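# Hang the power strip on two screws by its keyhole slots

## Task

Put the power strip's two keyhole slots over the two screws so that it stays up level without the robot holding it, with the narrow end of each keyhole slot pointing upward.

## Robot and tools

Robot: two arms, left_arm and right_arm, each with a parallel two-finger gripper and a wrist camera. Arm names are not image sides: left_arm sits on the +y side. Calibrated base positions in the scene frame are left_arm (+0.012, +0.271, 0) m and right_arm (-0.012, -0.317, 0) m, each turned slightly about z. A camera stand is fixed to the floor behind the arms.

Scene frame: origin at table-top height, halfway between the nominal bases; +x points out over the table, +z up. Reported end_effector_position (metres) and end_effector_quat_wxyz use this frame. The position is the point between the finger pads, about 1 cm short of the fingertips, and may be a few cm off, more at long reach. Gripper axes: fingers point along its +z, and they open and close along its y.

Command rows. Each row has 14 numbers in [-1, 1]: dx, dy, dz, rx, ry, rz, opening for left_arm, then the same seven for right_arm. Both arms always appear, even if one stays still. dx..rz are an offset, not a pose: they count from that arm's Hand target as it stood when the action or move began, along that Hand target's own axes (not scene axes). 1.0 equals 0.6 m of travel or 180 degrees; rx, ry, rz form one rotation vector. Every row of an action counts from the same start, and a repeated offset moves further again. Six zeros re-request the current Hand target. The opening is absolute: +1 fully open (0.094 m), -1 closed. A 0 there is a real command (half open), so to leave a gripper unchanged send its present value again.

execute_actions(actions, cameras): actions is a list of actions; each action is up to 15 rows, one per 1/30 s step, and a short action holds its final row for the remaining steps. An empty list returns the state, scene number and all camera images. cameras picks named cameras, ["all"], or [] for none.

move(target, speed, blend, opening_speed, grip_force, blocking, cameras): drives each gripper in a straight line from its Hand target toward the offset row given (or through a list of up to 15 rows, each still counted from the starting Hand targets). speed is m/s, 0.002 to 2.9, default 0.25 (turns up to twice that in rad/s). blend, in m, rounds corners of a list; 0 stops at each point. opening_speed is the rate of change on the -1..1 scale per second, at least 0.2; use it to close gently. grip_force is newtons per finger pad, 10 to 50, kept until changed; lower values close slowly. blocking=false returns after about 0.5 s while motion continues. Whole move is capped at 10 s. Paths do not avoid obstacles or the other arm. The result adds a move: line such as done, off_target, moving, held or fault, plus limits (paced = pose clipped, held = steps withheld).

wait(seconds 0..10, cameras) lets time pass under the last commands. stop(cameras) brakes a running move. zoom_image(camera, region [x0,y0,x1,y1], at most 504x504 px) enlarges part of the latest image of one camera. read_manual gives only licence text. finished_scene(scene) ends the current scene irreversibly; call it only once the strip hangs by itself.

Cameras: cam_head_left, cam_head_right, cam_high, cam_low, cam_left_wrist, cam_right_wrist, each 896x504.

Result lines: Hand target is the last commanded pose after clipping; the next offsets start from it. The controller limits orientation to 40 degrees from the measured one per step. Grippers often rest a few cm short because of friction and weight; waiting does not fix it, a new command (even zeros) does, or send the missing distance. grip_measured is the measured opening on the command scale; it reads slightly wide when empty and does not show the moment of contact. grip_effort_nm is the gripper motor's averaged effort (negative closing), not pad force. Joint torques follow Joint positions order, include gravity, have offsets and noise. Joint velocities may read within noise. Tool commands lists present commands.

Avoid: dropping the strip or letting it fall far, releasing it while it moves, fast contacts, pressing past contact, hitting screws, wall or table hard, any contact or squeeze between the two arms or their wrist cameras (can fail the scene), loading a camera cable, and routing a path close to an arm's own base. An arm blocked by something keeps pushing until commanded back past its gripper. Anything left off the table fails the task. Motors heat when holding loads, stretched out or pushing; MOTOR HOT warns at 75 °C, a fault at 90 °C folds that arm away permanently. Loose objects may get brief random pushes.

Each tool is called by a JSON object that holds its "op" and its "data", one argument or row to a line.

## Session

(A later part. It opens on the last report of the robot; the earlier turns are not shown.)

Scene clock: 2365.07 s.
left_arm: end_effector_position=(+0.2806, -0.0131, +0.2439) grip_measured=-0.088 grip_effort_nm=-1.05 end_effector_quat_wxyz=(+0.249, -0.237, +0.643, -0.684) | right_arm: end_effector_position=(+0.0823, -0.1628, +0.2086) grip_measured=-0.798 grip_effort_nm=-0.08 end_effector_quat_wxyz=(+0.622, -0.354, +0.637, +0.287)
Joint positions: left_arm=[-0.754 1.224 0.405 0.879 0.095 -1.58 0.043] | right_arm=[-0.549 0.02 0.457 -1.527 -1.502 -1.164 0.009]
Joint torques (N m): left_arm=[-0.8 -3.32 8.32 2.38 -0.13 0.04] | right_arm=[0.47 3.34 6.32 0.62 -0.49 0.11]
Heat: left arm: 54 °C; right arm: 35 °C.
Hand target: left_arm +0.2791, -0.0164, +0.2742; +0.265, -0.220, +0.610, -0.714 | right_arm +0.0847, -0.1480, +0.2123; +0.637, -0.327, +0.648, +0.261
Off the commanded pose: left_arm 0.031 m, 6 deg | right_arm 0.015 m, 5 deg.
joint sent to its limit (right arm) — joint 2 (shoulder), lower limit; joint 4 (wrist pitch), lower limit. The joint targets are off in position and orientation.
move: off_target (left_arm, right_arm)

{"op": "execute_actions", "data": {
  "actions": [],
  "cameras": ["cam_right_wrist"]
}}

{"op": "zoom_image", "data": {
  "camera": "cam_right_wrist",
  "region": [500, 0, 640, 125]
}}

Scene clock: 2368.30 s.
left_arm: end_effector_position=(+0.2806, -0.0131, +0.2439) grip_measured=-0.088 grip_effort_nm=-1.05 end_effector_quat_wxyz=(+0.250, -0.237, +0.643, -0.684) | right_arm: end_effector_position=(+0.0823, -0.1628, +0.2086) grip_measured=-0.798 grip_effort_nm=-0.08 end_effector_quat_wxyz=(+0.622, -0.354, +0.637, +0.287)
Joint positions: left_arm=[-0.754 1.224 0.405 0.879 0.095 -1.58 0.043] | right_arm=[-0.549 0.02 0.457 -1.527 -1.502 -1.164 0.009]
Joint velocities: within noise
Joint torques (N m): left_arm=[-0.79 -3.19 8.32 2.36 -0.17 0.04] | right_arm=[0.68 3.15 6.35 0.61 -0.51 0.13]
Heat: left arm: 54 °C; right arm: 35 °C.
Hand target: left_arm +0.2791, -0.0164, +0.2742; +0.265, -0.220, +0.610, -0.714 | right_arm +0.0847, -0.1480, +0.2123; +0.637, -0.327, +0.648, +0.261
Tool commands: left_gripper/opening=-0.16 right_gripper/opening=-0.8
Off the commanded pose: left_arm 0.031 m, 6 deg | right_arm 0.015 m, 5 deg.
Images, in order (width x height): cam_right_wrist 896x504.

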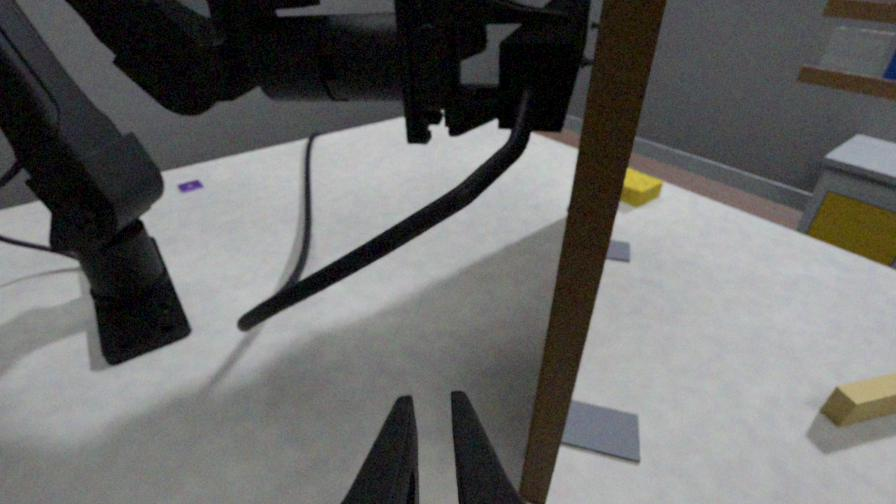

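Scaled by 3.600.

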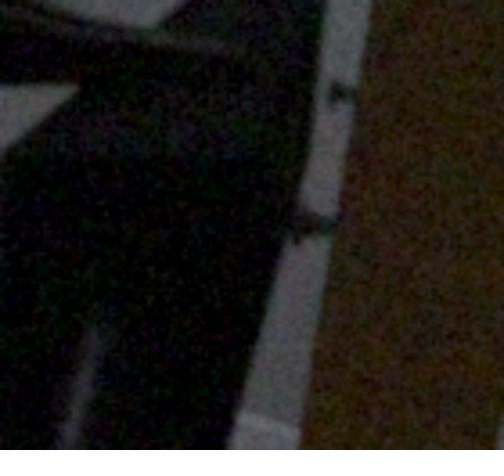

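{"op": "move", "data": {
  "target": [
    [0.0,0.0,-0.012,0.0,0.007,0.0,-0.16,0,0,0,0,0,0,-0.8],
    [0.006,-0.02,-0.01,0.0,0.007,0.0,-0.16,0,0,0,0,0,0,-0.8]
  ],
  "speed": 0.04
}}

Scene clock: 2375.87 s.
left_arm: end_effector_position=(+0.2769, -0.0106, +0.2542) grip_measured=-0.088 grip_effort_nm=-1.05 end_effector_quat_wxyz=(+0.250, -0.230, +0.636, -0.693) | right_arm: end_effector_position=(+0.0823, -0.1628, +0.2086) grip_measured=-0.798 grip_effort_nm=-0.09 end_effector_quat_wxyz=(+0.622, -0.354, +0.637, +0.287)
Joint positions: left_arm=[-0.75 1.19 0.405 0.87 0.109 -1.58 0.043] | right_arm=[-0.549 0.02 0.457 -1.527 -1.502 -1.164 0.009]
Joint torques (N m): left_arm=[-0.73 -5.65 9.31 1.6 -0.02 0.05] | right_arm=[0.57 3.23 6.27 0.65 -0.47 0.1]
Heat: left arm: 54 °C; right arm: 35 °C.
Hand target: left_arm +0.2712, -0.0129, +0.2850; +0.258, -0.212, +0.613, -0.716 | right_arm +0.0847, -0.1480, +0.2123; +0.637, -0.327, +0.648, +0.261
Off the commanded pose: left_arm 0.031 m, 4 deg | right_arm 0.015 m, 5 deg.
joint sent to its limit (right arm) — joint 2 (shoulder), lower limit; joint 4 (wrist pitch), lower limit. The joint targets are off in position and orientation.
move: off_target (left_arm, right_arm)

{"op": "move", "data": {
  "target": [0.004,0.011,0.014,0.0,0.0,0.0,-0.16,0,0,0,0,0,0,-0.8],
  "speed": 0.03,
  "cameras": ["cam_right_wrist"]
}}

{"op": "zoom_image", "data": {
  "camera": "cam_right_wrist",
  "region": [500, 0, 640, 125]
}}

Scene clock: 2381.20 s.
left_arm: end_effector_position=(+0.2754, -0.0162, +0.2457) grip_measured=-0.088 grip_effort_nm=-1.05 end_effector_quat_wxyz=(+0.244, -0.230, +0.645, -0.687) | right_arm: end_effector_position=(+0.0823, -0.1628, +0.2086) grip_measured=-0.798 grip_effort_nm=-0.08 end_effector_quat_wxyz=(+0.622, -0.354, +0.637, +0.287)
Joint positions: left_arm=[-0.765 1.213 0.405 0.87 0.105 -1.578 0.043] | right_arm=[-0.549 0.02 0.457 -1.527 -1.502 -1.164 0.009]
Joint torques (N m): left_arm=[-0.7 -3.18 9.87 2.15 -0.14 0.04] | right_arm=[0.68 3.3 6.39 0.6 -0.45 0.11]
Heat: left arm: 54 °C; right arm: 35 °C.
Hand target: left_arm +0.2753, -0.0216, +0.2798; +0.258, -0.212, +0.613, -0.716 | right_arm +0.0847, -0.1480, +0.2123; +0.637, -0.327, +0.648, +0.261
Off the commanded pose: left_arm 0.034 m, 6 deg | right_arm 0.015 m, 5 deg.
joint sent to its limit (right arm) — joint 2 (shoulder), lower limit; joint 4 (wrist pitch), lower limit. The joint targets are off in position and orientation.
move: off_target (left_arm, right_arm)
Images, in order (width x height): cam_right_wrist 896x504.

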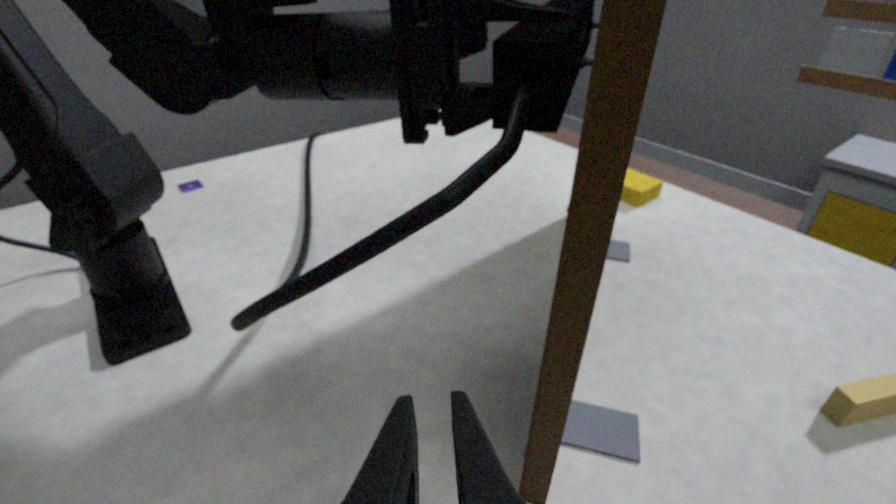

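Scaled by 3.600.

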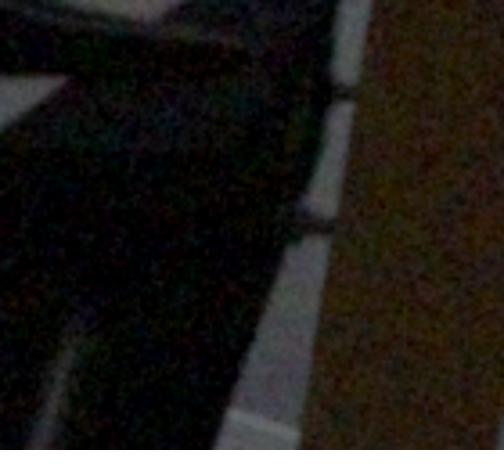

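{"op": "execute_actions", "data": {
  "actions": []
}}

{"op": "zoom_image", "data": {
  "camera": "cam_right_wrist",
  "region": [500, 0, 640, 125]
}}

Scene clock: 2403.67 s.
left_arm: end_effector_position=(+0.2754, -0.0162, +0.2457) grip_measured=-0.088 grip_effort_nm=-1.05 end_effector_quat_wxyz=(+0.244, -0.230, +0.645, -0.687) | right_arm: end_effector_position=(+0.0823, -0.1628, +0.2086) grip_measured=-0.798 grip_effort_nm=-0.08 end_effector_quat_wxyz=(+0.622, -0.354, +0.637, +0.287)
Joint positions: left_arm=[-0.765 1.213 0.405 0.87 0.105 -1.578 0.043] | right_arm=[-0.549 0.02 0.457 -1.527 -1.502 -1.164 0.009]
Joint velocities: within noise
Joint torques (N m): left_arm=[-0.84 -3.21 9.87 2.12 -0.14 0.03] | right_arm=[0.64 3.37 6.28 0.63 -0.49 0.1]
Heat: left arm: 56 °C; right arm: 35 °C.
Hand target: left_arm +0.2753, -0.0216, +0.2798; +0.258, -0.212, +0.613, -0.716 | right_arm +0.0847, -0.1480, +0.2123; +0.637, -0.327, +0.648, +0.261
Tool commands: left_gripper/opening=-0.16 right_gripper/opening=-0.8
Off the commanded pose: left_arm 0.034 m, 6 deg | right_arm 0.015 m, 5 deg.

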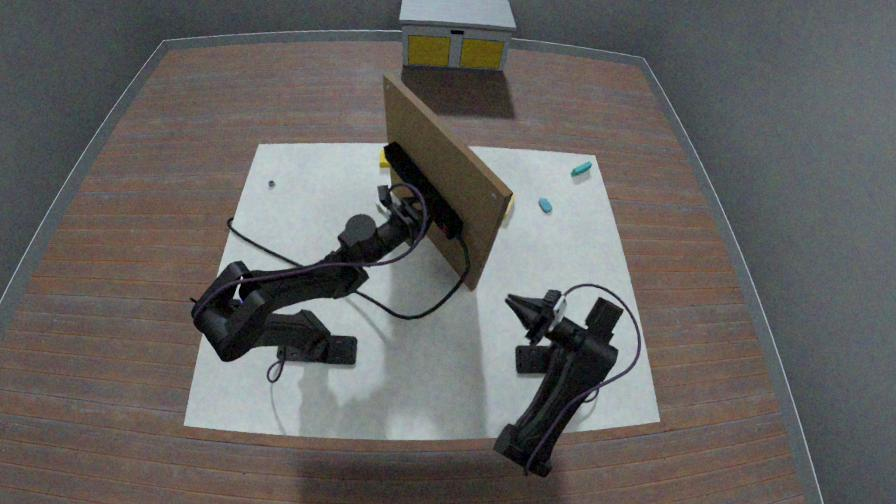

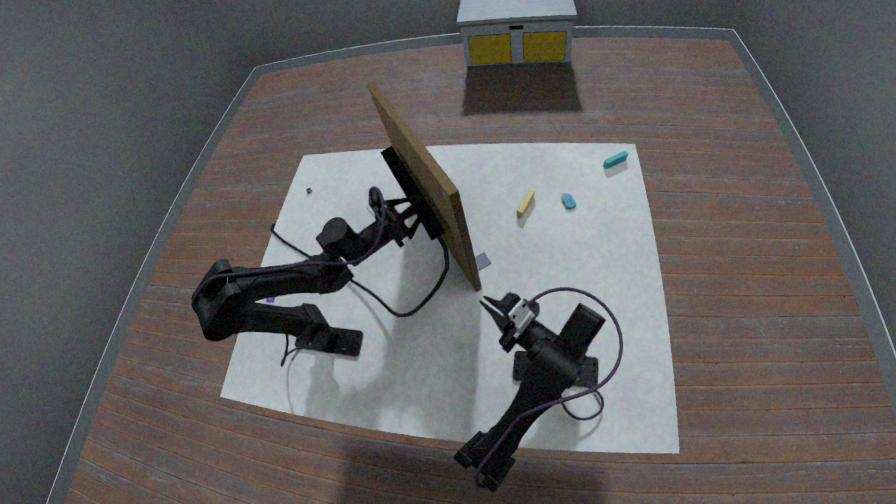

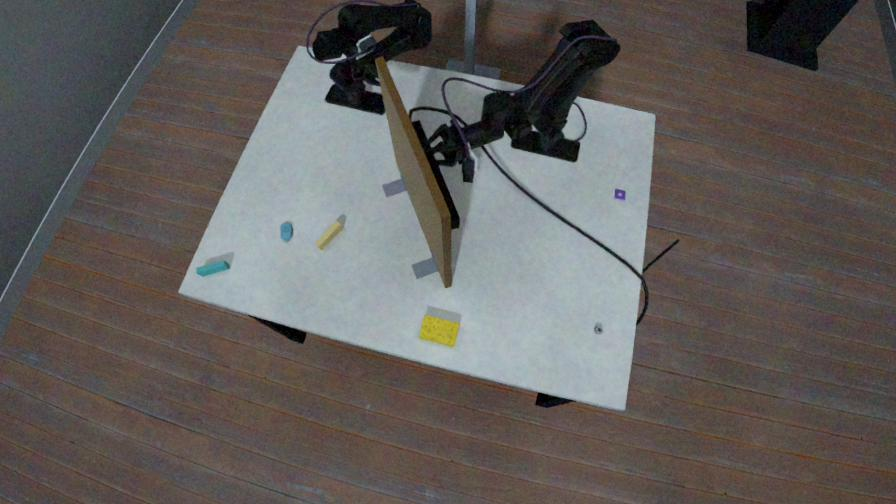

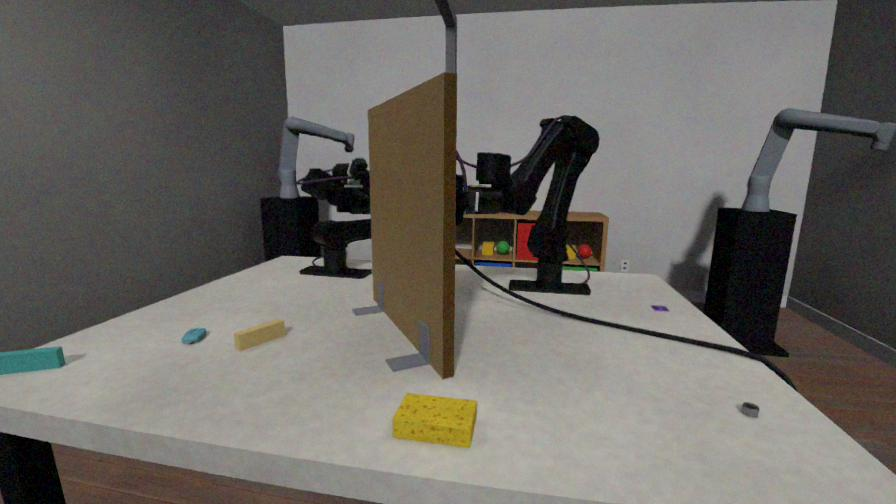

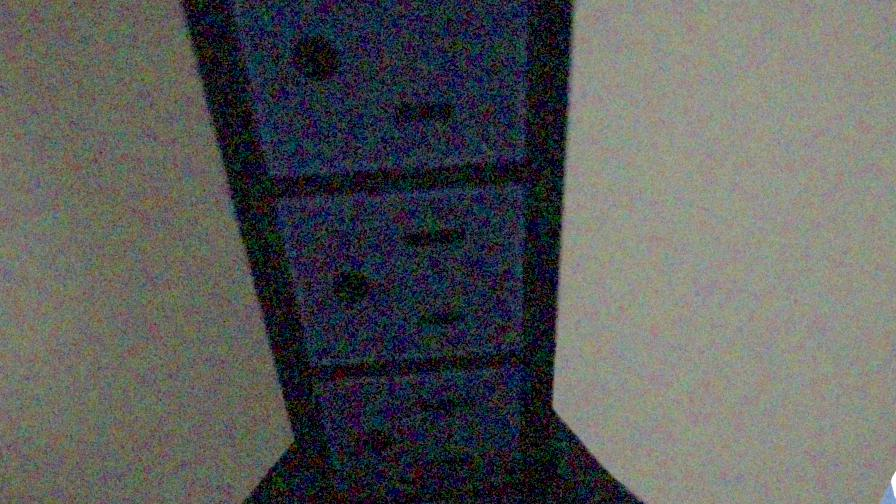

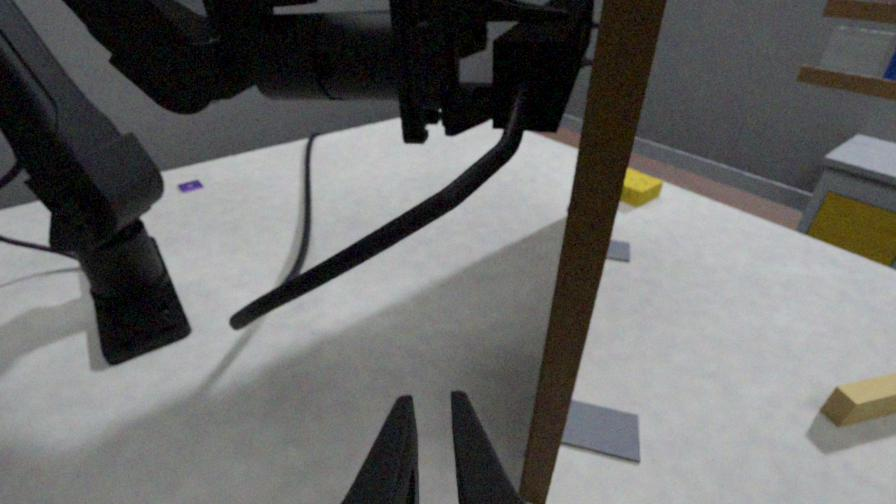

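Scaled by 3.600.

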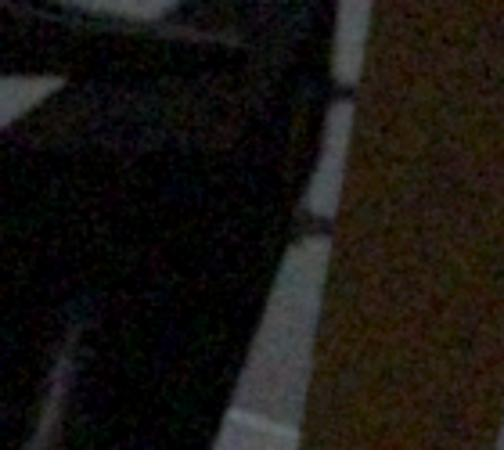

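{"op": "zoom_image", "data": {
  "camera": "cam_right_wrist",
  "region": [480, 0, 660, 160]
}}

{"op": "zoom_image", "data": {
  "camera": "cam_right_wrist",
  "region": [560, 0, 630, 80]
}}

Scaled by 2.800.

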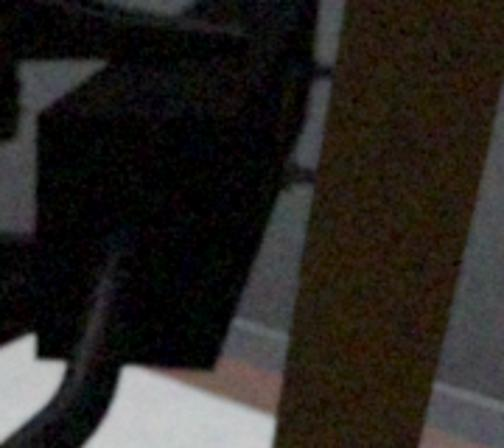

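Scaled by 6.300.

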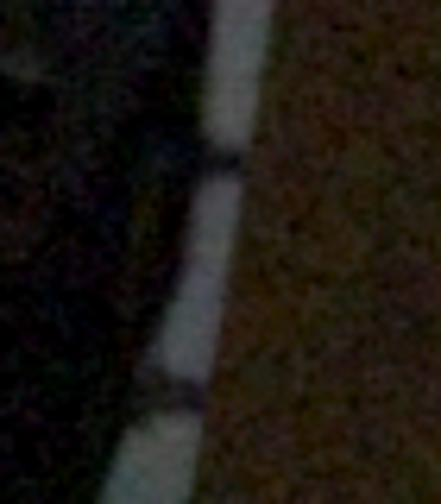

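{"op": "move", "data": {
  "target": [
    [-0.0025,0,-0.016,0,0,0,-0.16,0,0,0,0,0,0,-0.8],
    [-0.0025,0,0,0,0,0,-0.16,0,0,0,0,0,0,-0.8]
  ],
  "speed": 0.03
}}

{"op": "move", "data": {
  "target": [
    [-0.0025,0,-0.016,0,0,0,-0.16,0,0,0,0,0,0,-0.8],
    [-0.0025,0,0,0,0,0,-0.16,0,0,0,0,0,0,-0.8]
  ],
  "speed": 0.03,
  "cameras": ["cam_right_wrist"]
}}

{"op": "zoom_image", "data": {
  "camera": "cam_right_wrist",
  "region": [480, 0, 660, 160]
}}

Scene clock: 2452.93 s.
left_arm: end_effector_position=(+0.2754, -0.0162, +0.2457) grip_measured=-0.088 grip_effort_nm=-1.05 end_effector_quat_wxyz=(+0.244, -0.230, +0.645, -0.687) | right_arm: end_effector_position=(+0.0823, -0.1628, +0.2086) grip_measured=-0.798 grip_effort_nm=-0.08 end_effector_quat_wxyz=(+0.622, -0.354, +0.637, +0.287)
Joint positions: left_arm=[-0.765 1.213 0.405 0.87 0.105 -1.578 0.043] | right_arm=[-0.549 0.02 0.457 -1.527 -1.502 -1.164 0.009]
Joint torques (N m): left_arm=[-0.25 -3.17 9.95 2.14 -0.08 0.04] | right_arm=[0.69 3.25 6.34 0.61 -0.48 0.11]
Heat: left arm: 56 °C; right arm: 35 °C.
Hand target: left_arm +0.2764, -0.0206, +0.2798; +0.258, -0.212, +0.613, -0.716 | right_arm +0.0847, -0.1480, +0.2123; +0.637, -0.327, +0.648, +0.261
Off the commanded pose: left_arm 0.034 m, 6 deg | right_arm 0.015 m, 5 deg.
joint sent to its limit (right arm) — joint 2 (shoulder), lower limit; joint 4 (wrist pitch), lower limit. The joint targets are off in position and orientation.
move: off_target (left_arm, right_arm)

Scene clock: 2454.50 s.
left_arm: end_effector_position=(+0.2754, -0.0162, +0.2457) grip_measured=-0.088 grip_effort_nm=-1.05 end_effector_quat_wxyz=(+0.244, -0.230, +0.645, -0.687) | right_arm: end_effector_position=(+0.0823, -0.1628, +0.2086) grip_measured=-0.798 grip_effort_nm=-0.08 end_effector_quat_wxyz=(+0.622, -0.354, +0.637, +0.287)
Joint positions: left_arm=[-0.765 1.213 0.405 0.87 0.105 -1.578 0.043] | right_arm=[-0.549 0.02 0.457 -1.527 -1.502 -1.164 0.009]
Joint torques (N m): left_arm=[0.34 -3.17 10 2.14 0 0.03] | right_arm=[0.64 3.32 6.37 0.6 -0.47 0.12]
Heat: left arm: 56 °C; right arm: 35 °C.
Hand target: left_arm +0.2776, -0.0197, +0.2798; +0.258, -0.212, +0.613, -0.716 | right_arm +0.0847, -0.1480, +0.2123; +0.637, -0.327, +0.648, +0.261
Off the commanded pose: left_arm 0.034 m, 6 deg | right_arm 0.015 m, 5 deg.
joint sent to its limit (right arm) — joint 2 (shoulder), lower limit; joint 4 (wrist pitch), lower limit. The joint targets are off in position and orientation.
move: off_target (left_arm, right_arm)
Images, in order (width x height): cam_right_wrist 896x504.

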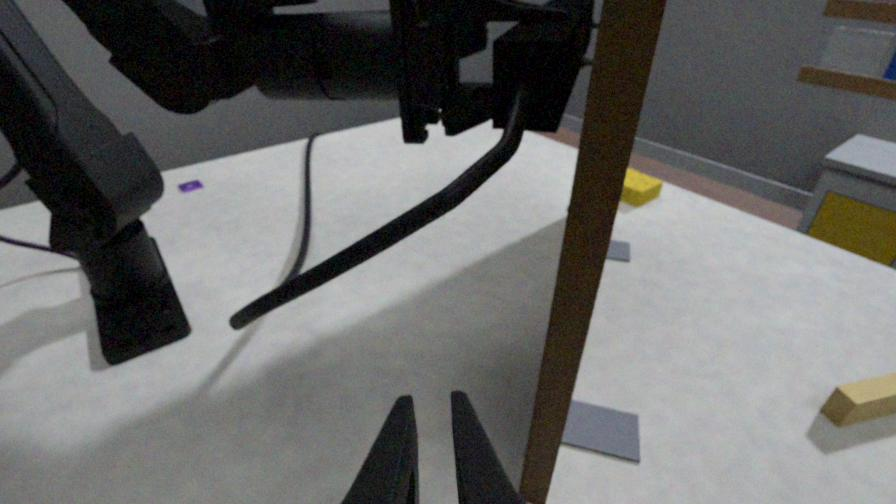

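Scaled by 2.800.

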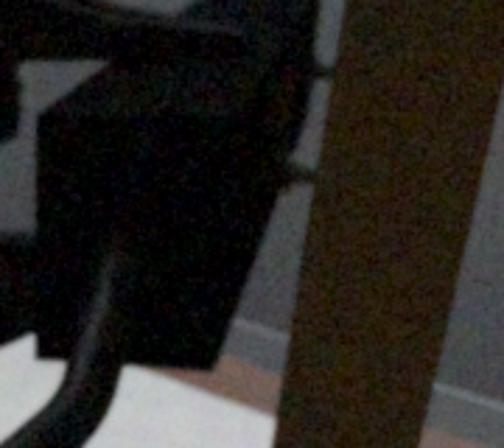

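{"op": "move", "data": {
  "target": [-0.004,0,0,0,0,0,-0.16,0,0,0,0,0,0,-0.8],
  "speed": 0.03
}}

{"op": "move", "data": {
  "target": [-0.004,0,0,0,0,0,-0.16,0,0,0,0,0,0,-0.8],
  "speed": 0.03
}}

{"op": "move", "data": {
  "target": [-0.004,0,0,0,0,0,-0.16,0,0,0,0,0,0,-0.8],
  "speed": 0.03
}}

Scene clock: 2461.37 s.
left_arm: end_effector_position=(+0.2776, -0.0142, +0.2457) grip_measured=-0.088 grip_effort_nm=-1.05 end_effector_quat_wxyz=(+0.246, -0.232, +0.644, -0.686) | right_arm: end_effector_position=(+0.0823, -0.1628, +0.2086) grip_measured=-0.798 grip_effort_nm=-0.08 end_effector_quat_wxyz=(+0.622, -0.354, +0.637, +0.287)
Joint positions: left_arm=[-0.758 1.213 0.405 0.87 0.105 -1.578 0.043] | right_arm=[-0.549 0.02 0.457 -1.527 -1.502 -1.164 0.009]
Joint torques (N m): left_arm=[0.46 -3.04 10.03 2.15 0.13 0.03] | right_arm=[0.65 3.32 6.23 0.62 -0.44 0.07]
Heat: left arm: 56 °C; right arm: 35 °C.
Hand target: left_arm +0.2795, -0.0182, +0.2799; +0.258, -0.212, +0.613, -0.716 | right_arm +0.0847, -0.1480, +0.2123; +0.637, -0.327, +0.648, +0.261
Off the commanded pose: left_arm 0.034 m, 6 deg | right_arm 0.015 m, 5 deg.
joint sent to its limit (right arm) — joint 2 (shoulder), lower limit; joint 4 (wrist pitch), lower limit. The joint targets are off in position and orientation.
move: off_target (left_arm, right_arm)

Scene clock: 2462.37 s.
left_arm: end_effector_position=(+0.2791, -0.0126, +0.2457) grip_measured=-0.088 grip_effort_nm=-1.05 end_effector_quat_wxyz=(+0.247, -0.232, +0.645, -0.686) | right_arm: end_effector_position=(+0.0823, -0.1628, +0.2086) grip_measured=-0.798 grip_effort_nm=-0.08 end_effector_quat_wxyz=(+0.622, -0.354, +0.637, +0.287)
Joint positions: left_arm=[-0.747 1.213 0.405 0.87 0.116 -1.578 0.043] | right_arm=[-0.549 0.02 0.457 -1.527 -1.502 -1.164 0.009]
Joint torques (N m): left_arm=[0.55 -2.95 10.03 2.16 0.15 0.01] | right_arm=[0.66 3.21 6.3 0.62 -0.46 0.1]
Heat: left arm: 56 °C; right arm: 35 °C.
Hand target: left_arm +0.2813, -0.0167, +0.2799; +0.258, -0.212, +0.613, -0.716 | right_arm +0.0847, -0.1480, +0.2123; +0.637, -0.327, +0.648, +0.261
Off the commanded pose: left_arm 0.034 m, 6 deg | right_arm 0.015 m, 5 deg.
joint sent to its limit (right arm) — joint 2 (shoulder), lower limit; joint 4 (wrist pitch), lower limit. The joint targets are off in position and orientation.
move: off_target (left_arm, right_arm)

Scene clock: 2463.37 s.
left_arm: end_effector_position=(+0.2807, -0.0109, +0.2457) grip_measured=-0.088 grip_effort_nm=-1.05 end_effector_quat_wxyz=(+0.247, -0.232, +0.645, -0.685) | right_arm: end_effector_position=(+0.0823, -0.1628, +0.2086) grip_measured=-0.798 grip_effort_nm=-0.08 end_effector_quat_wxyz=(+0.622, -0.354, +0.637, +0.287)
Joint positions: left_arm=[-0.736 1.213 0.405 0.87 0.126 -1.578 0.043] | right_arm=[-0.549 0.02 0.457 -1.527 -1.502 -1.164 0.009]
Joint torques (N m): left_arm=[0.54 -2.86 10.14 2.17 0.15 -0.02] | right_arm=[0.59 3.17 6.32 0.6 -0.47 0.12]
Heat: left arm: 56 °C; right arm: 35 °C.
Hand target: left_arm +0.2832, -0.0151, +0.2799; +0.258, -0.212, +0.613, -0.716 | right_arm +0.0847, -0.1480, +0.2123; +0.637, -0.327, +0.648, +0.261
Off the commanded pose: left_arm 0.035 m, 6 deg | right_arm 0.015 m, 5 deg.
joint sent to its limit (right arm) — joint 2 (shoulder), lower limit; joint 4 (wrist pitch), lower limit. The joint targets are off in position and orientation.
move: off_target (left_arm, right_arm)

{"op": "move", "data": {
  "target": [0,0,0.005,0,0,0,-0.16,0,0,0,0,0,0,-0.8],
  "speed": 0.03,
  "cameras": ["cam_right_wrist"]
}}

{"op": "zoom_image", "data": {
  "camera": "cam_right_wrist",
  "region": [480, 0, 660, 160]
}}

Scene clock: 2472.50 s.
left_arm: end_effector_position=(+0.2819, -0.0121, +0.2406) grip_measured=-0.088 grip_effort_nm=-1.05 end_effector_quat_wxyz=(+0.245, -0.234, +0.649, -0.681) | right_arm: end_effector_position=(+0.0823, -0.1628, +0.2086) grip_measured=-0.798 grip_effort_nm=-0.08 end_effector_quat_wxyz=(+0.622, -0.354, +0.637, +0.287)
Joint positions: left_arm=[-0.736 1.227 0.405 0.87 0.126 -1.578 0.043] | right_arm=[-0.549 0.02 0.457 -1.527 -1.502 -1.164 0.009]
Joint torques (N m): left_arm=[0.27 -3.11 10.81 2.21 0.14 -0.02] | right_arm=[0.58 3.25 6.27 0.61 -0.47 0.14]
Heat: left arm: 56 °C; right arm: 35 °C.
Hand target: left_arm +0.2851, -0.0175, +0.2804; +0.258, -0.212, +0.613, -0.716 | right_arm +0.0847, -0.1480, +0.2123; +0.637, -0.327, +0.648, +0.261
Off the commanded pose: left_arm 0.040 m, 6 deg | right_arm 0.015 m, 5 deg.
joint sent to its limit (right arm) — joint 2 (shoulder), lower limit; joint 4 (wrist pitch), lower limit. The joint targets are off in position and orientation.
move: off_target (left_arm, right_arm)
Images, in order (width x height): cam_right_wrist 896x504.

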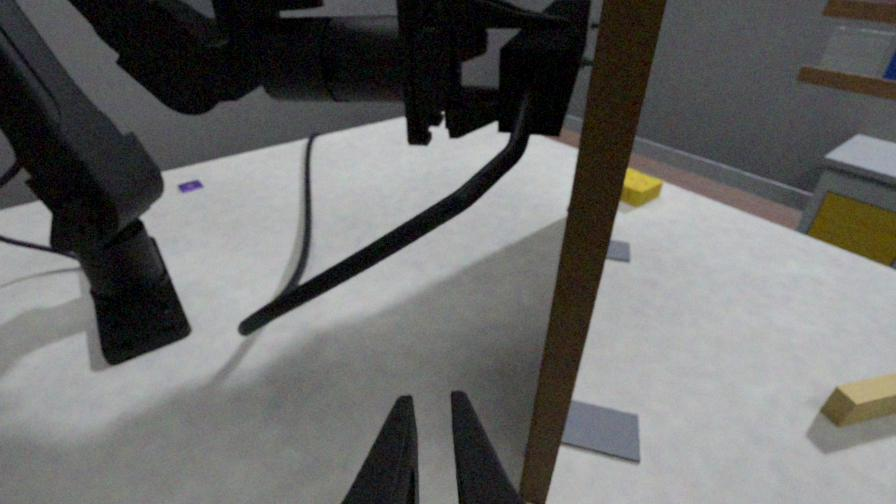

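Scaled by 2.800.

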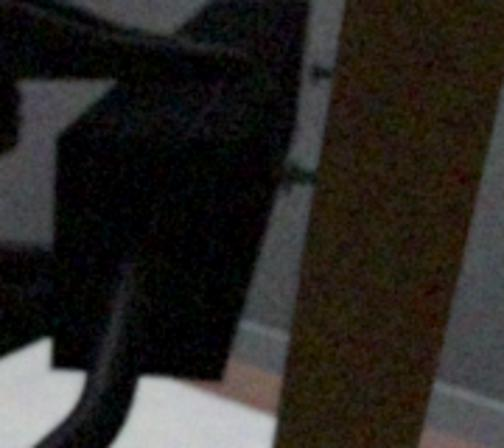

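{"op": "move", "data": {
  "target": [0,-0.015,0.002,0,0.011,0,-0.16,0,0,0,0,0,0,-0.8],
  "speed": 0.03
}}

{"op": "move", "data": {
  "target": [0,-0.005,0.002,0,0.0,0,-0.16,0,0,0,0,0,0,-0.8],
  "speed": 0.03,
  "cameras": ["cam_right_wrist"]
}}

{"op": "zoom_image", "data": {
  "camera": "cam_right_wrist",
  "region": [480, 0, 660, 160]
}}

Scene clock: 2481.30 s.
left_arm: end_effector_position=(+0.2850, -0.0118, +0.2504) grip_measured=-0.088 grip_effort_nm=-1.05 end_effector_quat_wxyz=(+0.242, -0.223, +0.645, -0.690) | right_arm: end_effector_position=(+0.0823, -0.1628, +0.2086) grip_measured=-0.798 grip_effort_nm=-0.08 end_effector_quat_wxyz=(+0.622, -0.354, +0.637, +0.287)
Joint positions: left_arm=[-0.708 1.227 0.426 0.87 0.174 -1.578 0.043] | right_arm=[-0.549 0.02 0.457 -1.527 -1.502 -1.164 0.009]
Joint torques (N m): left_arm=[0.34 -4.64 11.49 1.66 0.28 -0.07] | right_arm=[0.66 3.32 6.3 0.61 -0.48 0.1]
Heat: left arm: 56 °C; right arm: 34 °C.
Hand target: left_arm +0.2849, -0.0173, +0.2895; +0.247, -0.200, +0.617, -0.720 | right_arm +0.0847, -0.1480, +0.2123; +0.637, -0.327, +0.648, +0.261
Off the commanded pose: left_arm 0.039 m, 5 deg | right_arm 0.015 m, 5 deg.
joint sent to its limit (right arm) — joint 2 (shoulder), lower limit; joint 4 (wrist pitch), lower limit. The joint targets are off in position and orientation.
move: off_target (left_arm, right_arm)

Scene clock: 2482.30 s.
left_arm: end_effector_position=(+0.2856, -0.0124, +0.2510) grip_measured=-0.088 grip_effort_nm=-1.05 end_effector_quat_wxyz=(+0.242, -0.223, +0.646, -0.689) | right_arm: end_effector_position=(+0.0823, -0.1628, +0.2086) grip_measured=-0.798 grip_effort_nm=-0.08 end_effector_quat_wxyz=(+0.622, -0.354, +0.637, +0.287)
Joint positions: left_arm=[-0.708 1.227 0.432 0.861 0.174 -1.578 0.043] | right_arm=[-0.549 0.02 0.457 -1.527 -1.502 -1.164 0.009]
Joint torques (N m): left_arm=[0.39 -5.15 11.88 1.6 0.29 -0.07] | right_arm=[0.65 3.28 6.42 0.61 -0.47 0.11]
Heat: left arm: 55 °C; right arm: 34 °C.
Hand target: left_arm +0.2853, -0.0179, +0.2926; +0.247, -0.200, +0.617, -0.720 | right_arm +0.0847, -0.1480, +0.2123; +0.637, -0.327, +0.648, +0.261
Off the commanded pose: left_arm 0.042 m, 6 deg | right_arm 0.015 m, 5 deg.
joint sent to its limit (right arm) — joint 2 (shoulder), lower limit; joint 4 (wrist pitch), lower limit. The joint targets are off in position and orientation.
move: off_target (left_arm, right_arm)
Images, in order (width x height): cam_right_wrist 896x504.

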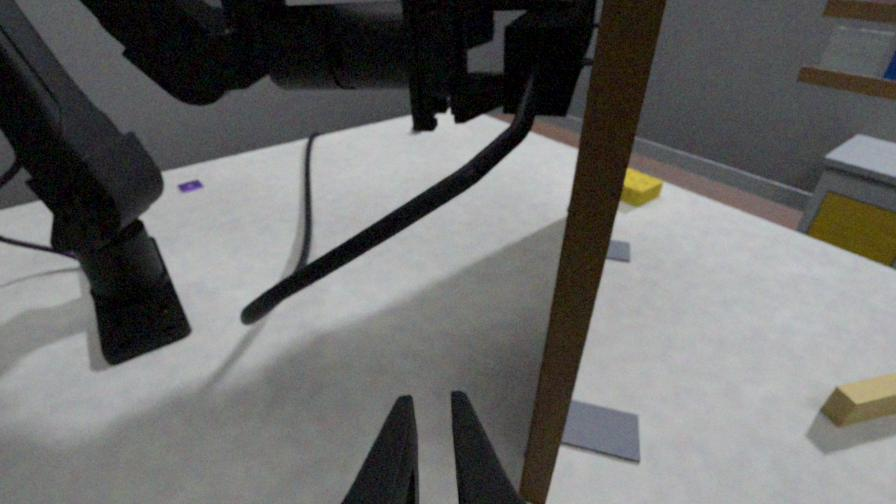

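Scaled by 2.800.

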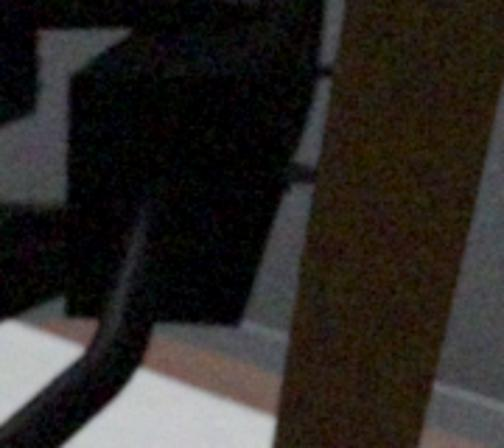

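{"op": "move", "data": {
  "target": [0.008,0.004,0.0,0,-0.006,-0.003,-0.16,0,0,0,0,0,0,-0.8],
  "speed": 0.03
}}

{"op": "move", "data": {
  "target": [0.004,0.0,0.0,0,0,0,-0.16,0,0,0,0,0,0,-0.8],
  "speed": 0.03,
  "cameras": ["cam_right_wrist"]
}}

{"op": "zoom_image", "data": {
  "camera": "cam_right_wrist",
  "region": [480, 0, 660, 160]
}}

Scene clock: 2504.37 s.
left_arm: end_effector_position=(+0.2850, -0.0136, +0.2510) grip_measured=-0.088 grip_effort_nm=-1.05 end_effector_quat_wxyz=(+0.246, -0.228, +0.644, -0.688) | right_arm: end_effector_position=(+0.0823, -0.1628, +0.2086) grip_measured=-0.798 grip_effort_nm=-0.08 end_effector_quat_wxyz=(+0.622, -0.354, +0.637, +0.287)
Joint positions: left_arm=[-0.725 1.227 0.432 0.861 0.144 -1.578 0.043] | right_arm=[-0.549 0.02 0.457 -1.527 -1.502 -1.164 0.009]
Joint torques (N m): left_arm=[-1.14 -4.85 11.17 1.72 -0.03 -0.13] | right_arm=[0.65 3.23 6.35 0.62 -0.51 0.1]
Heat: left arm: 53 °C; right arm: 34 °C.
Hand target: left_arm +0.2817, -0.0211, +0.2901; +0.250, -0.209, +0.614, -0.719 | right_arm +0.0847, -0.1480, +0.2123; +0.637, -0.327, +0.648, +0.261
Off the commanded pose: left_arm 0.040 m, 5 deg | right_arm 0.015 m, 5 deg.
joint sent to its limit (right arm) — joint 2 (shoulder), lower limit; joint 4 (wrist pitch), lower limit. The joint targets are off in position and orientation.
move: off_target (left_arm, right_arm)

Scene clock: 2505.37 s.
left_arm: end_effector_position=(+0.2843, -0.0146, +0.2511) grip_measured=-0.088 grip_effort_nm=-1.05 end_effector_quat_wxyz=(+0.247, -0.230, +0.643, -0.687) | right_arm: end_effector_position=(+0.0823, -0.1628, +0.2086) grip_measured=-0.798 grip_effort_nm=-0.08 end_effector_quat_wxyz=(+0.622, -0.354, +0.637, +0.287)
Joint positions: left_arm=[-0.735 1.227 0.432 0.861 0.131 -1.578 0.043] | right_arm=[-0.549 0.02 0.457 -1.527 -1.502 -1.164 0.009]
Joint torques (N m): left_arm=[-1.09 -5.11 11.07 1.71 0.02 -0.12] | right_arm=[0.58 3.33 6.37 0.64 -0.47 0.13]
Heat: left arm: 53 °C; right arm: 34 °C.
Hand target: left_arm +0.2798, -0.0226, +0.2901; +0.250, -0.209, +0.614, -0.719 | right_arm +0.0847, -0.1480, +0.2123; +0.637, -0.327, +0.648, +0.261
Off the commanded pose: left_arm 0.040 m, 6 deg | right_arm 0.015 m, 5 deg.
joint sent to its limit (right arm) — joint 2 (shoulder), lower limit; joint 4 (wrist pitch), lower limit. The joint targets are off in position and orientation.
move: off_target (left_arm, right_arm)
Images, in order (width x height): cam_right_wrist 896x504.

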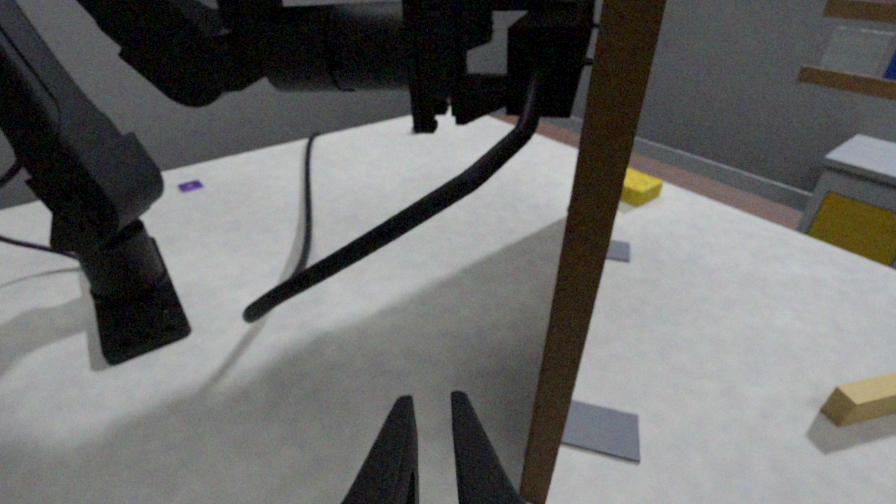

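Scaled by 2.800.

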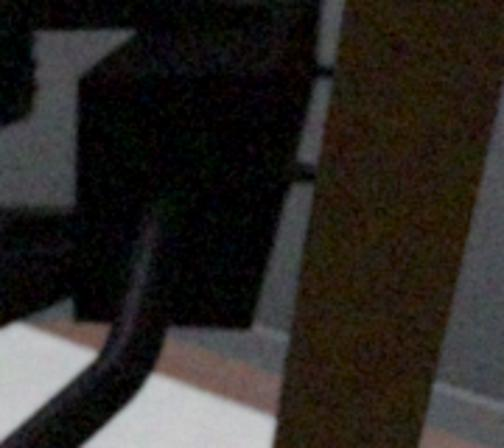

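{"op": "move", "data": {
  "target": [0.004,0.0,0.001,0,0,0,-0.16,0,0,0,0,0,0,-0.8],
  "speed": 0.03
}}

{"op": "move", "data": {
  "target": [0.004,0.0,0.001,0,0,0,-0.16,0,0,0,0,0,0,-0.8],
  "speed": 0.03
}}

{"op": "move", "data": {
  "target": [0.004,0.0,0.001,0,0,0,-0.16,0,0,0,0,0,0,-0.8],
  "speed": 0.03
}}

{"op": "move", "data": {
  "target": [0.004,0.0,0.001,0,0,0,-0.16,0,0,0,0,0,0,-0.8],
  "speed": 0.03,
  "cameras": ["cam_right_wrist"]
}}

{"op": "zoom_image", "data": {
  "camera": "cam_right_wrist",
  "region": [480, 0, 660, 160]
}}

Scene clock: 2512.17 s.
left_arm: end_effector_position=(+0.2831, -0.0160, +0.2511) grip_measured=-0.088 grip_effort_nm=-1.05 end_effector_quat_wxyz=(+0.247, -0.231, +0.643, -0.687) | right_arm: end_effector_position=(+0.0823, -0.1628, +0.2086) grip_measured=-0.798 grip_effort_nm=-0.08 end_effector_quat_wxyz=(+0.622, -0.354, +0.637, +0.287)
Joint positions: left_arm=[-0.745 1.227 0.432 0.861 0.117 -1.578 0.043] | right_arm=[-0.549 0.02 0.457 -1.527 -1.502 -1.164 0.009]
Joint torques (N m): left_arm=[-1.24 -5 11.15 1.72 0.05 -0.1] | right_arm=[0.58 3.34 6.32 0.64 -0.47 0.1]
Heat: left arm: 53 °C; right arm: 34 °C.
Hand target: left_arm +0.2782, -0.0245, +0.2902; +0.250, -0.209, +0.614, -0.719 | right_arm +0.0847, -0.1480, +0.2123; +0.637, -0.327, +0.648, +0.261
Off the commanded pose: left_arm 0.040 m, 6 deg | right_arm 0.015 m, 5 deg.
joint sent to its limit (right arm) — joint 2 (shoulder), lower limit; joint 4 (wrist pitch), lower limit. The joint targets are off in position and orientation.
move: off_target (left_arm, right_arm)

Scene clock: 2513.17 s.
left_arm: end_effector_position=(+0.2822, -0.0170, +0.2511) grip_measured=-0.088 grip_effort_nm=-1.05 end_effector_quat_wxyz=(+0.248, -0.232, +0.643, -0.687) | right_arm: end_effector_position=(+0.0823, -0.1628, +0.2086) grip_measured=-0.798 grip_effort_nm=-0.09 end_effector_quat_wxyz=(+0.622, -0.354, +0.637, +0.287)
Joint positions: left_arm=[-0.754 1.227 0.432 0.861 0.105 -1.578 0.043] | right_arm=[-0.549 0.02 0.457 -1.527 -1.502 -1.164 0.009]
Joint torques (N m): left_arm=[-1.42 -4.92 11.3 1.71 0.09 -0.07] | right_arm=[0.51 3.21 6.41 0.61 -0.49 0.15]
Heat: left arm: 53 °C; right arm: 34 °C.
Hand target: left_arm +0.2767, -0.0265, +0.2903; +0.250, -0.209, +0.614, -0.719 | right_arm +0.0847, -0.1480, +0.2123; +0.637, -0.327, +0.648, +0.261
Off the commanded pose: left_arm 0.041 m, 6 deg | right_arm 0.015 m, 5 deg.
joint sent to its limit (right arm) — joint 2 (shoulder), lower limit; joint 4 (wrist pitch), lower limit. The joint targets are off in position and orientation.
move: off_target (left_arm, right_arm)

Scene clock: 2514.17 s.
left_arm: end_effector_position=(+0.2821, -0.0172, +0.2511) grip_measured=-0.088 grip_effort_nm=-1.05 end_effector_quat_wxyz=(+0.250, -0.235, +0.642, -0.686) | right_arm: end_effector_position=(+0.0823, -0.1628, +0.2086) grip_measured=-0.798 grip_effort_nm=-0.08 end_effector_quat_wxyz=(+0.622, -0.354, +0.637, +0.287)
Joint positions: left_arm=[-0.761 1.227 0.432 0.861 0.092 -1.578 0.043] | right_arm=[-0.549 0.02 0.457 -1.527 -1.502 -1.164 0.009]
Joint torques (N m): left_arm=[-1.69 -4.89 11.36 1.73 0.09 -0.05] | right_arm=[0.61 3.28 6.32 0.63 -0.48 0.11]
Heat: left arm: 53 °C; right arm: 34 °C.
Hand target: left_arm +0.2752, -0.0284, +0.2904; +0.250, -0.209, +0.614, -0.719 | right_arm +0.0847, -0.1480, +0.2123; +0.637, -0.327, +0.648, +0.261
Off the commanded pose: left_arm 0.041 m, 6 deg | right_arm 0.015 m, 5 deg.
joint sent to its limit (right arm) — joint 2 (shoulder), lower limit; joint 4 (wrist pitch), lower limit. The joint targets are off in position and orientation.
move: off_target (left_arm, right_arm)

Scene clock: 2515.43 s.
left_arm: end_effector_position=(+0.2819, -0.0176, +0.2511) grip_measured=-0.088 grip_effort_nm=-1.05 end_effector_quat_wxyz=(+0.252, -0.237, +0.641, -0.685) | right_arm: end_effector_position=(+0.0823, -0.1628, +0.2086) grip_measured=-0.798 grip_effort_nm=-0.08 end_effector_quat_wxyz=(+0.622, -0.354, +0.637, +0.287)
Joint positions: left_arm=[-0.768 1.227 0.432 0.861 0.078 -1.578 0.043] | right_arm=[-0.549 0.02 0.457 -1.527 -1.502 -1.164 0.009]
Joint torques (N m): left_arm=[-2.02 -4.77 11.4 1.72 0.15 -0.03] | right_arm=[0.72 3.19 6.22 0.59 -0.47 0.09]
Heat: left arm: 53 °C; right arm: 34 °C.
Hand target: left_arm +0.2737, -0.0304, +0.2904; +0.250, -0.209, +0.614, -0.719 | right_arm +0.0847, -0.1480, +0.2123; +0.637, -0.327, +0.648, +0.261
Off the commanded pose: left_arm 0.042 m, 6 deg | right_arm 0.015 m, 5 deg.
joint sent to its limit (right arm) — joint 2 (shoulder), lower limit; joint 4 (wrist pitch), lower limit. The joint targets are off in position and orientation.
move: off_target (left_arm, right_arm)
Images, in order (width x height): cam_right_wrist 896x504.

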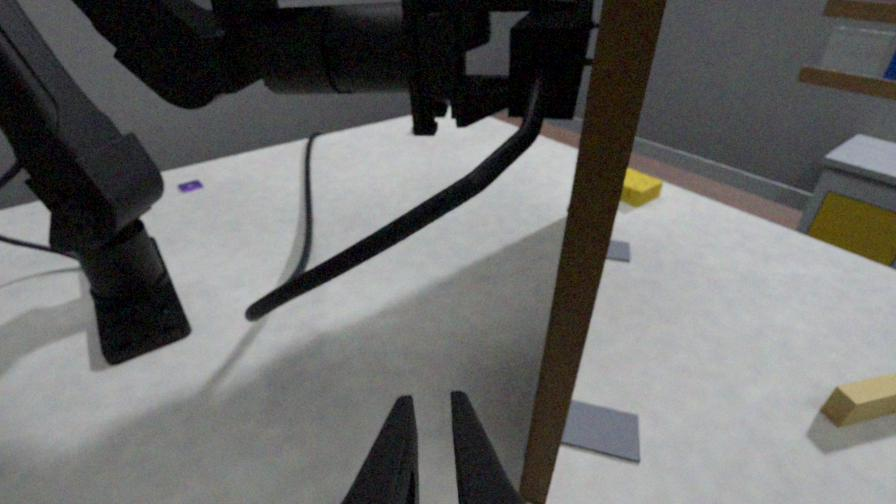

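Scaled by 2.800.

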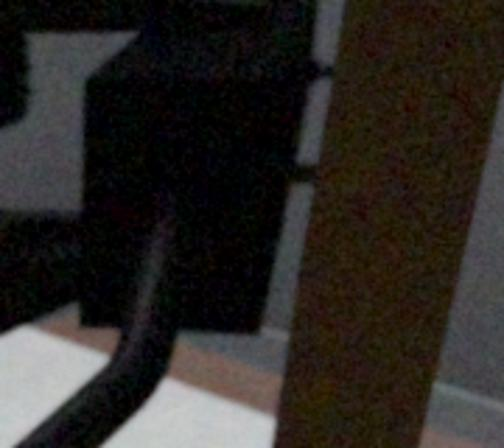

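{"op": "move", "data": {
  "target": [-0.002,0.01,0.0,0,0.004,0,-0.16,0,0,0,0,0,0,-0.8],
  "speed": 0.03
}}

{"op": "move", "data": {
  "target": [0,0.006,0.0,0,0,0,-0.16,0,0,0,0,0,0,-0.8],
  "speed": 0.03
}}

{"op": "move", "data": {
  "target": [0,0.006,0.0,0,0,0,-0.16,0,0,0,0,0,0,-0.8],
  "speed": 0.03,
  "cameras": ["cam_right_wrist"]
}}

{"op": "zoom_image", "data": {
  "camera": "cam_right_wrist",
  "region": [480, 0, 660, 160]
}}

Scene clock: 2526.63 s.
left_arm: end_effector_position=(+0.2819, -0.0176, +0.2511) grip_measured=-0.088 grip_effort_nm=-1.05 end_effector_quat_wxyz=(+0.252, -0.237, +0.641, -0.685) | right_arm: end_effector_position=(+0.0823, -0.1628, +0.2086) grip_measured=-0.798 grip_effort_nm=-0.08 end_effector_quat_wxyz=(+0.622, -0.354, +0.637, +0.287)
Joint positions: left_arm=[-0.768 1.227 0.432 0.861 0.078 -1.578 0.043] | right_arm=[-0.549 0.02 0.457 -1.527 -1.502 -1.164 0.009]
Joint torques (N m): left_arm=[-0.88 -3.04 10.36 2.07 0.47 -0.03] | right_arm=[0.61 3.25 6.32 0.6 -0.45 0.11]
Heat: left arm: 53 °C; right arm: 34 °C.
Hand target: left_arm +0.2752, -0.0304, +0.2845; +0.246, -0.205, +0.615, -0.720 | right_arm +0.0847, -0.1480, +0.2123; +0.637, -0.327, +0.648, +0.261
Off the commanded pose: left_arm 0.036 m, 6 deg | right_arm 0.015 m, 5 deg.
joint sent to its limit (right arm) — joint 2 (shoulder), lower limit; joint 4 (wrist pitch), lower limit. The joint targets are off in position and orientation.
move: off_target (left_arm, right_arm)

Scene clock: 2527.63 s.
left_arm: end_effector_position=(+0.2820, -0.0178, +0.2506) grip_measured=-0.088 grip_effort_nm=-1.05 end_effector_quat_wxyz=(+0.252, -0.237, +0.641, -0.685) | right_arm: end_effector_position=(+0.0823, -0.1628, +0.2086) grip_measured=-0.798 grip_effort_nm=-0.08 end_effector_quat_wxyz=(+0.622, -0.354, +0.637, +0.287)
Joint positions: left_arm=[-0.768 1.228 0.432 0.861 0.078 -1.578 0.043] | right_arm=[-0.549 0.02 0.457 -1.527 -1.502 -1.164 0.009]
Joint torques (N m): left_arm=[-0.98 -2.33 9.73 2.29 0.45 -0.05] | right_arm=[0.69 3.29 6.39 0.61 -0.46 0.11]
Heat: left arm: 53 °C; right arm: 34 °C.
Hand target: left_arm +0.2756, -0.0308, +0.2810; +0.246, -0.205, +0.615, -0.720 | right_arm +0.0847, -0.1480, +0.2123; +0.637, -0.327, +0.648, +0.261
Off the commanded pose: left_arm 0.034 m, 6 deg | right_arm 0.015 m, 5 deg.
joint sent to its limit (right arm) — joint 2 (shoulder), lower limit; joint 4 (wrist pitch), lower limit. The joint targets are off in position and orientation.
move: off_target (left_arm, right_arm)

Scene clock: 2528.63 s.
left_arm: end_effector_position=(+0.2822, -0.0180, +0.2508) grip_measured=-0.088 grip_effort_nm=-1.05 end_effector_quat_wxyz=(+0.252, -0.237, +0.640, -0.686) | right_arm: end_effector_position=(+0.0823, -0.1628, +0.2086) grip_measured=-0.798 grip_effort_nm=-0.09 end_effector_quat_wxyz=(+0.622, -0.354, +0.637, +0.287)
Joint positions: left_arm=[-0.768 1.231 0.432 0.867 0.078 -1.578 0.043] | right_arm=[-0.549 0.02 0.457 -1.527 -1.502 -1.164 0.009]
Joint torques (N m): left_arm=[-1.01 -1.54 9.17 2.43 0.45 -0.04] | right_arm=[0.68 3.36 6.41 0.6 -0.49 0.1]
Heat: left arm: 53 °C; right arm: 34 °C.
Hand target: left_arm +0.2760, -0.0313, +0.2774; +0.246, -0.205, +0.615, -0.720 | right_arm +0.0847, -0.1480, +0.2123; +0.637, -0.327, +0.648, +0.261
Off the commanded pose: left_arm 0.030 m, 6 deg | right_arm 0.015 m, 5 deg.
joint sent to its limit (right arm) — joint 2 (shoulder), lower limit; joint 4 (wrist pitch), lower limit. The joint targets are off in position and orientation.
move: off_target (left_arm, right_arm)
Images, in order (width x height): cam_right_wrist 896x504.

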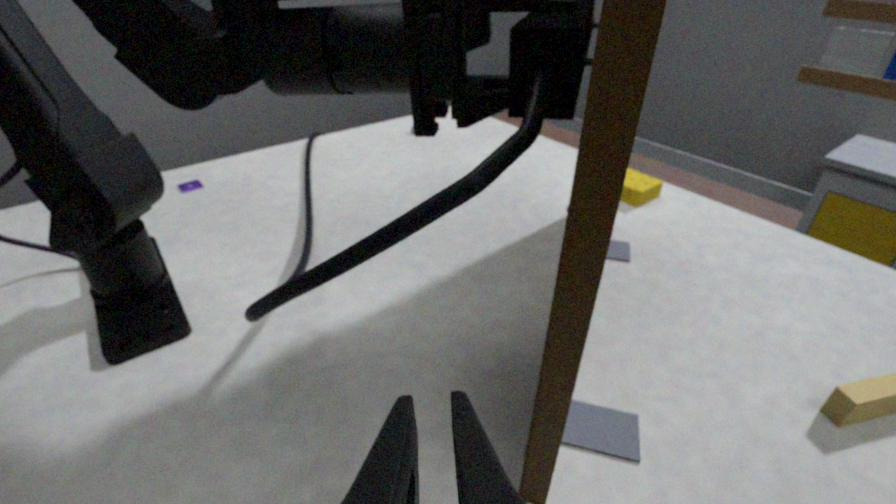

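Scaled by 2.800.

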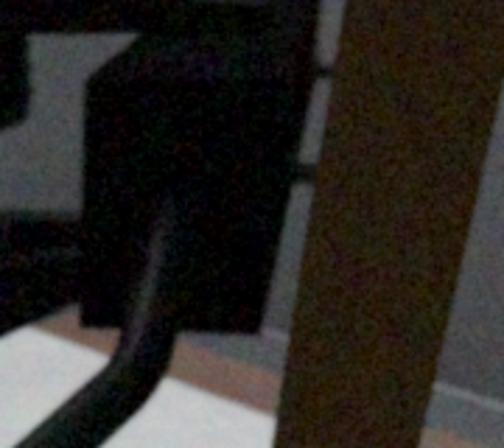

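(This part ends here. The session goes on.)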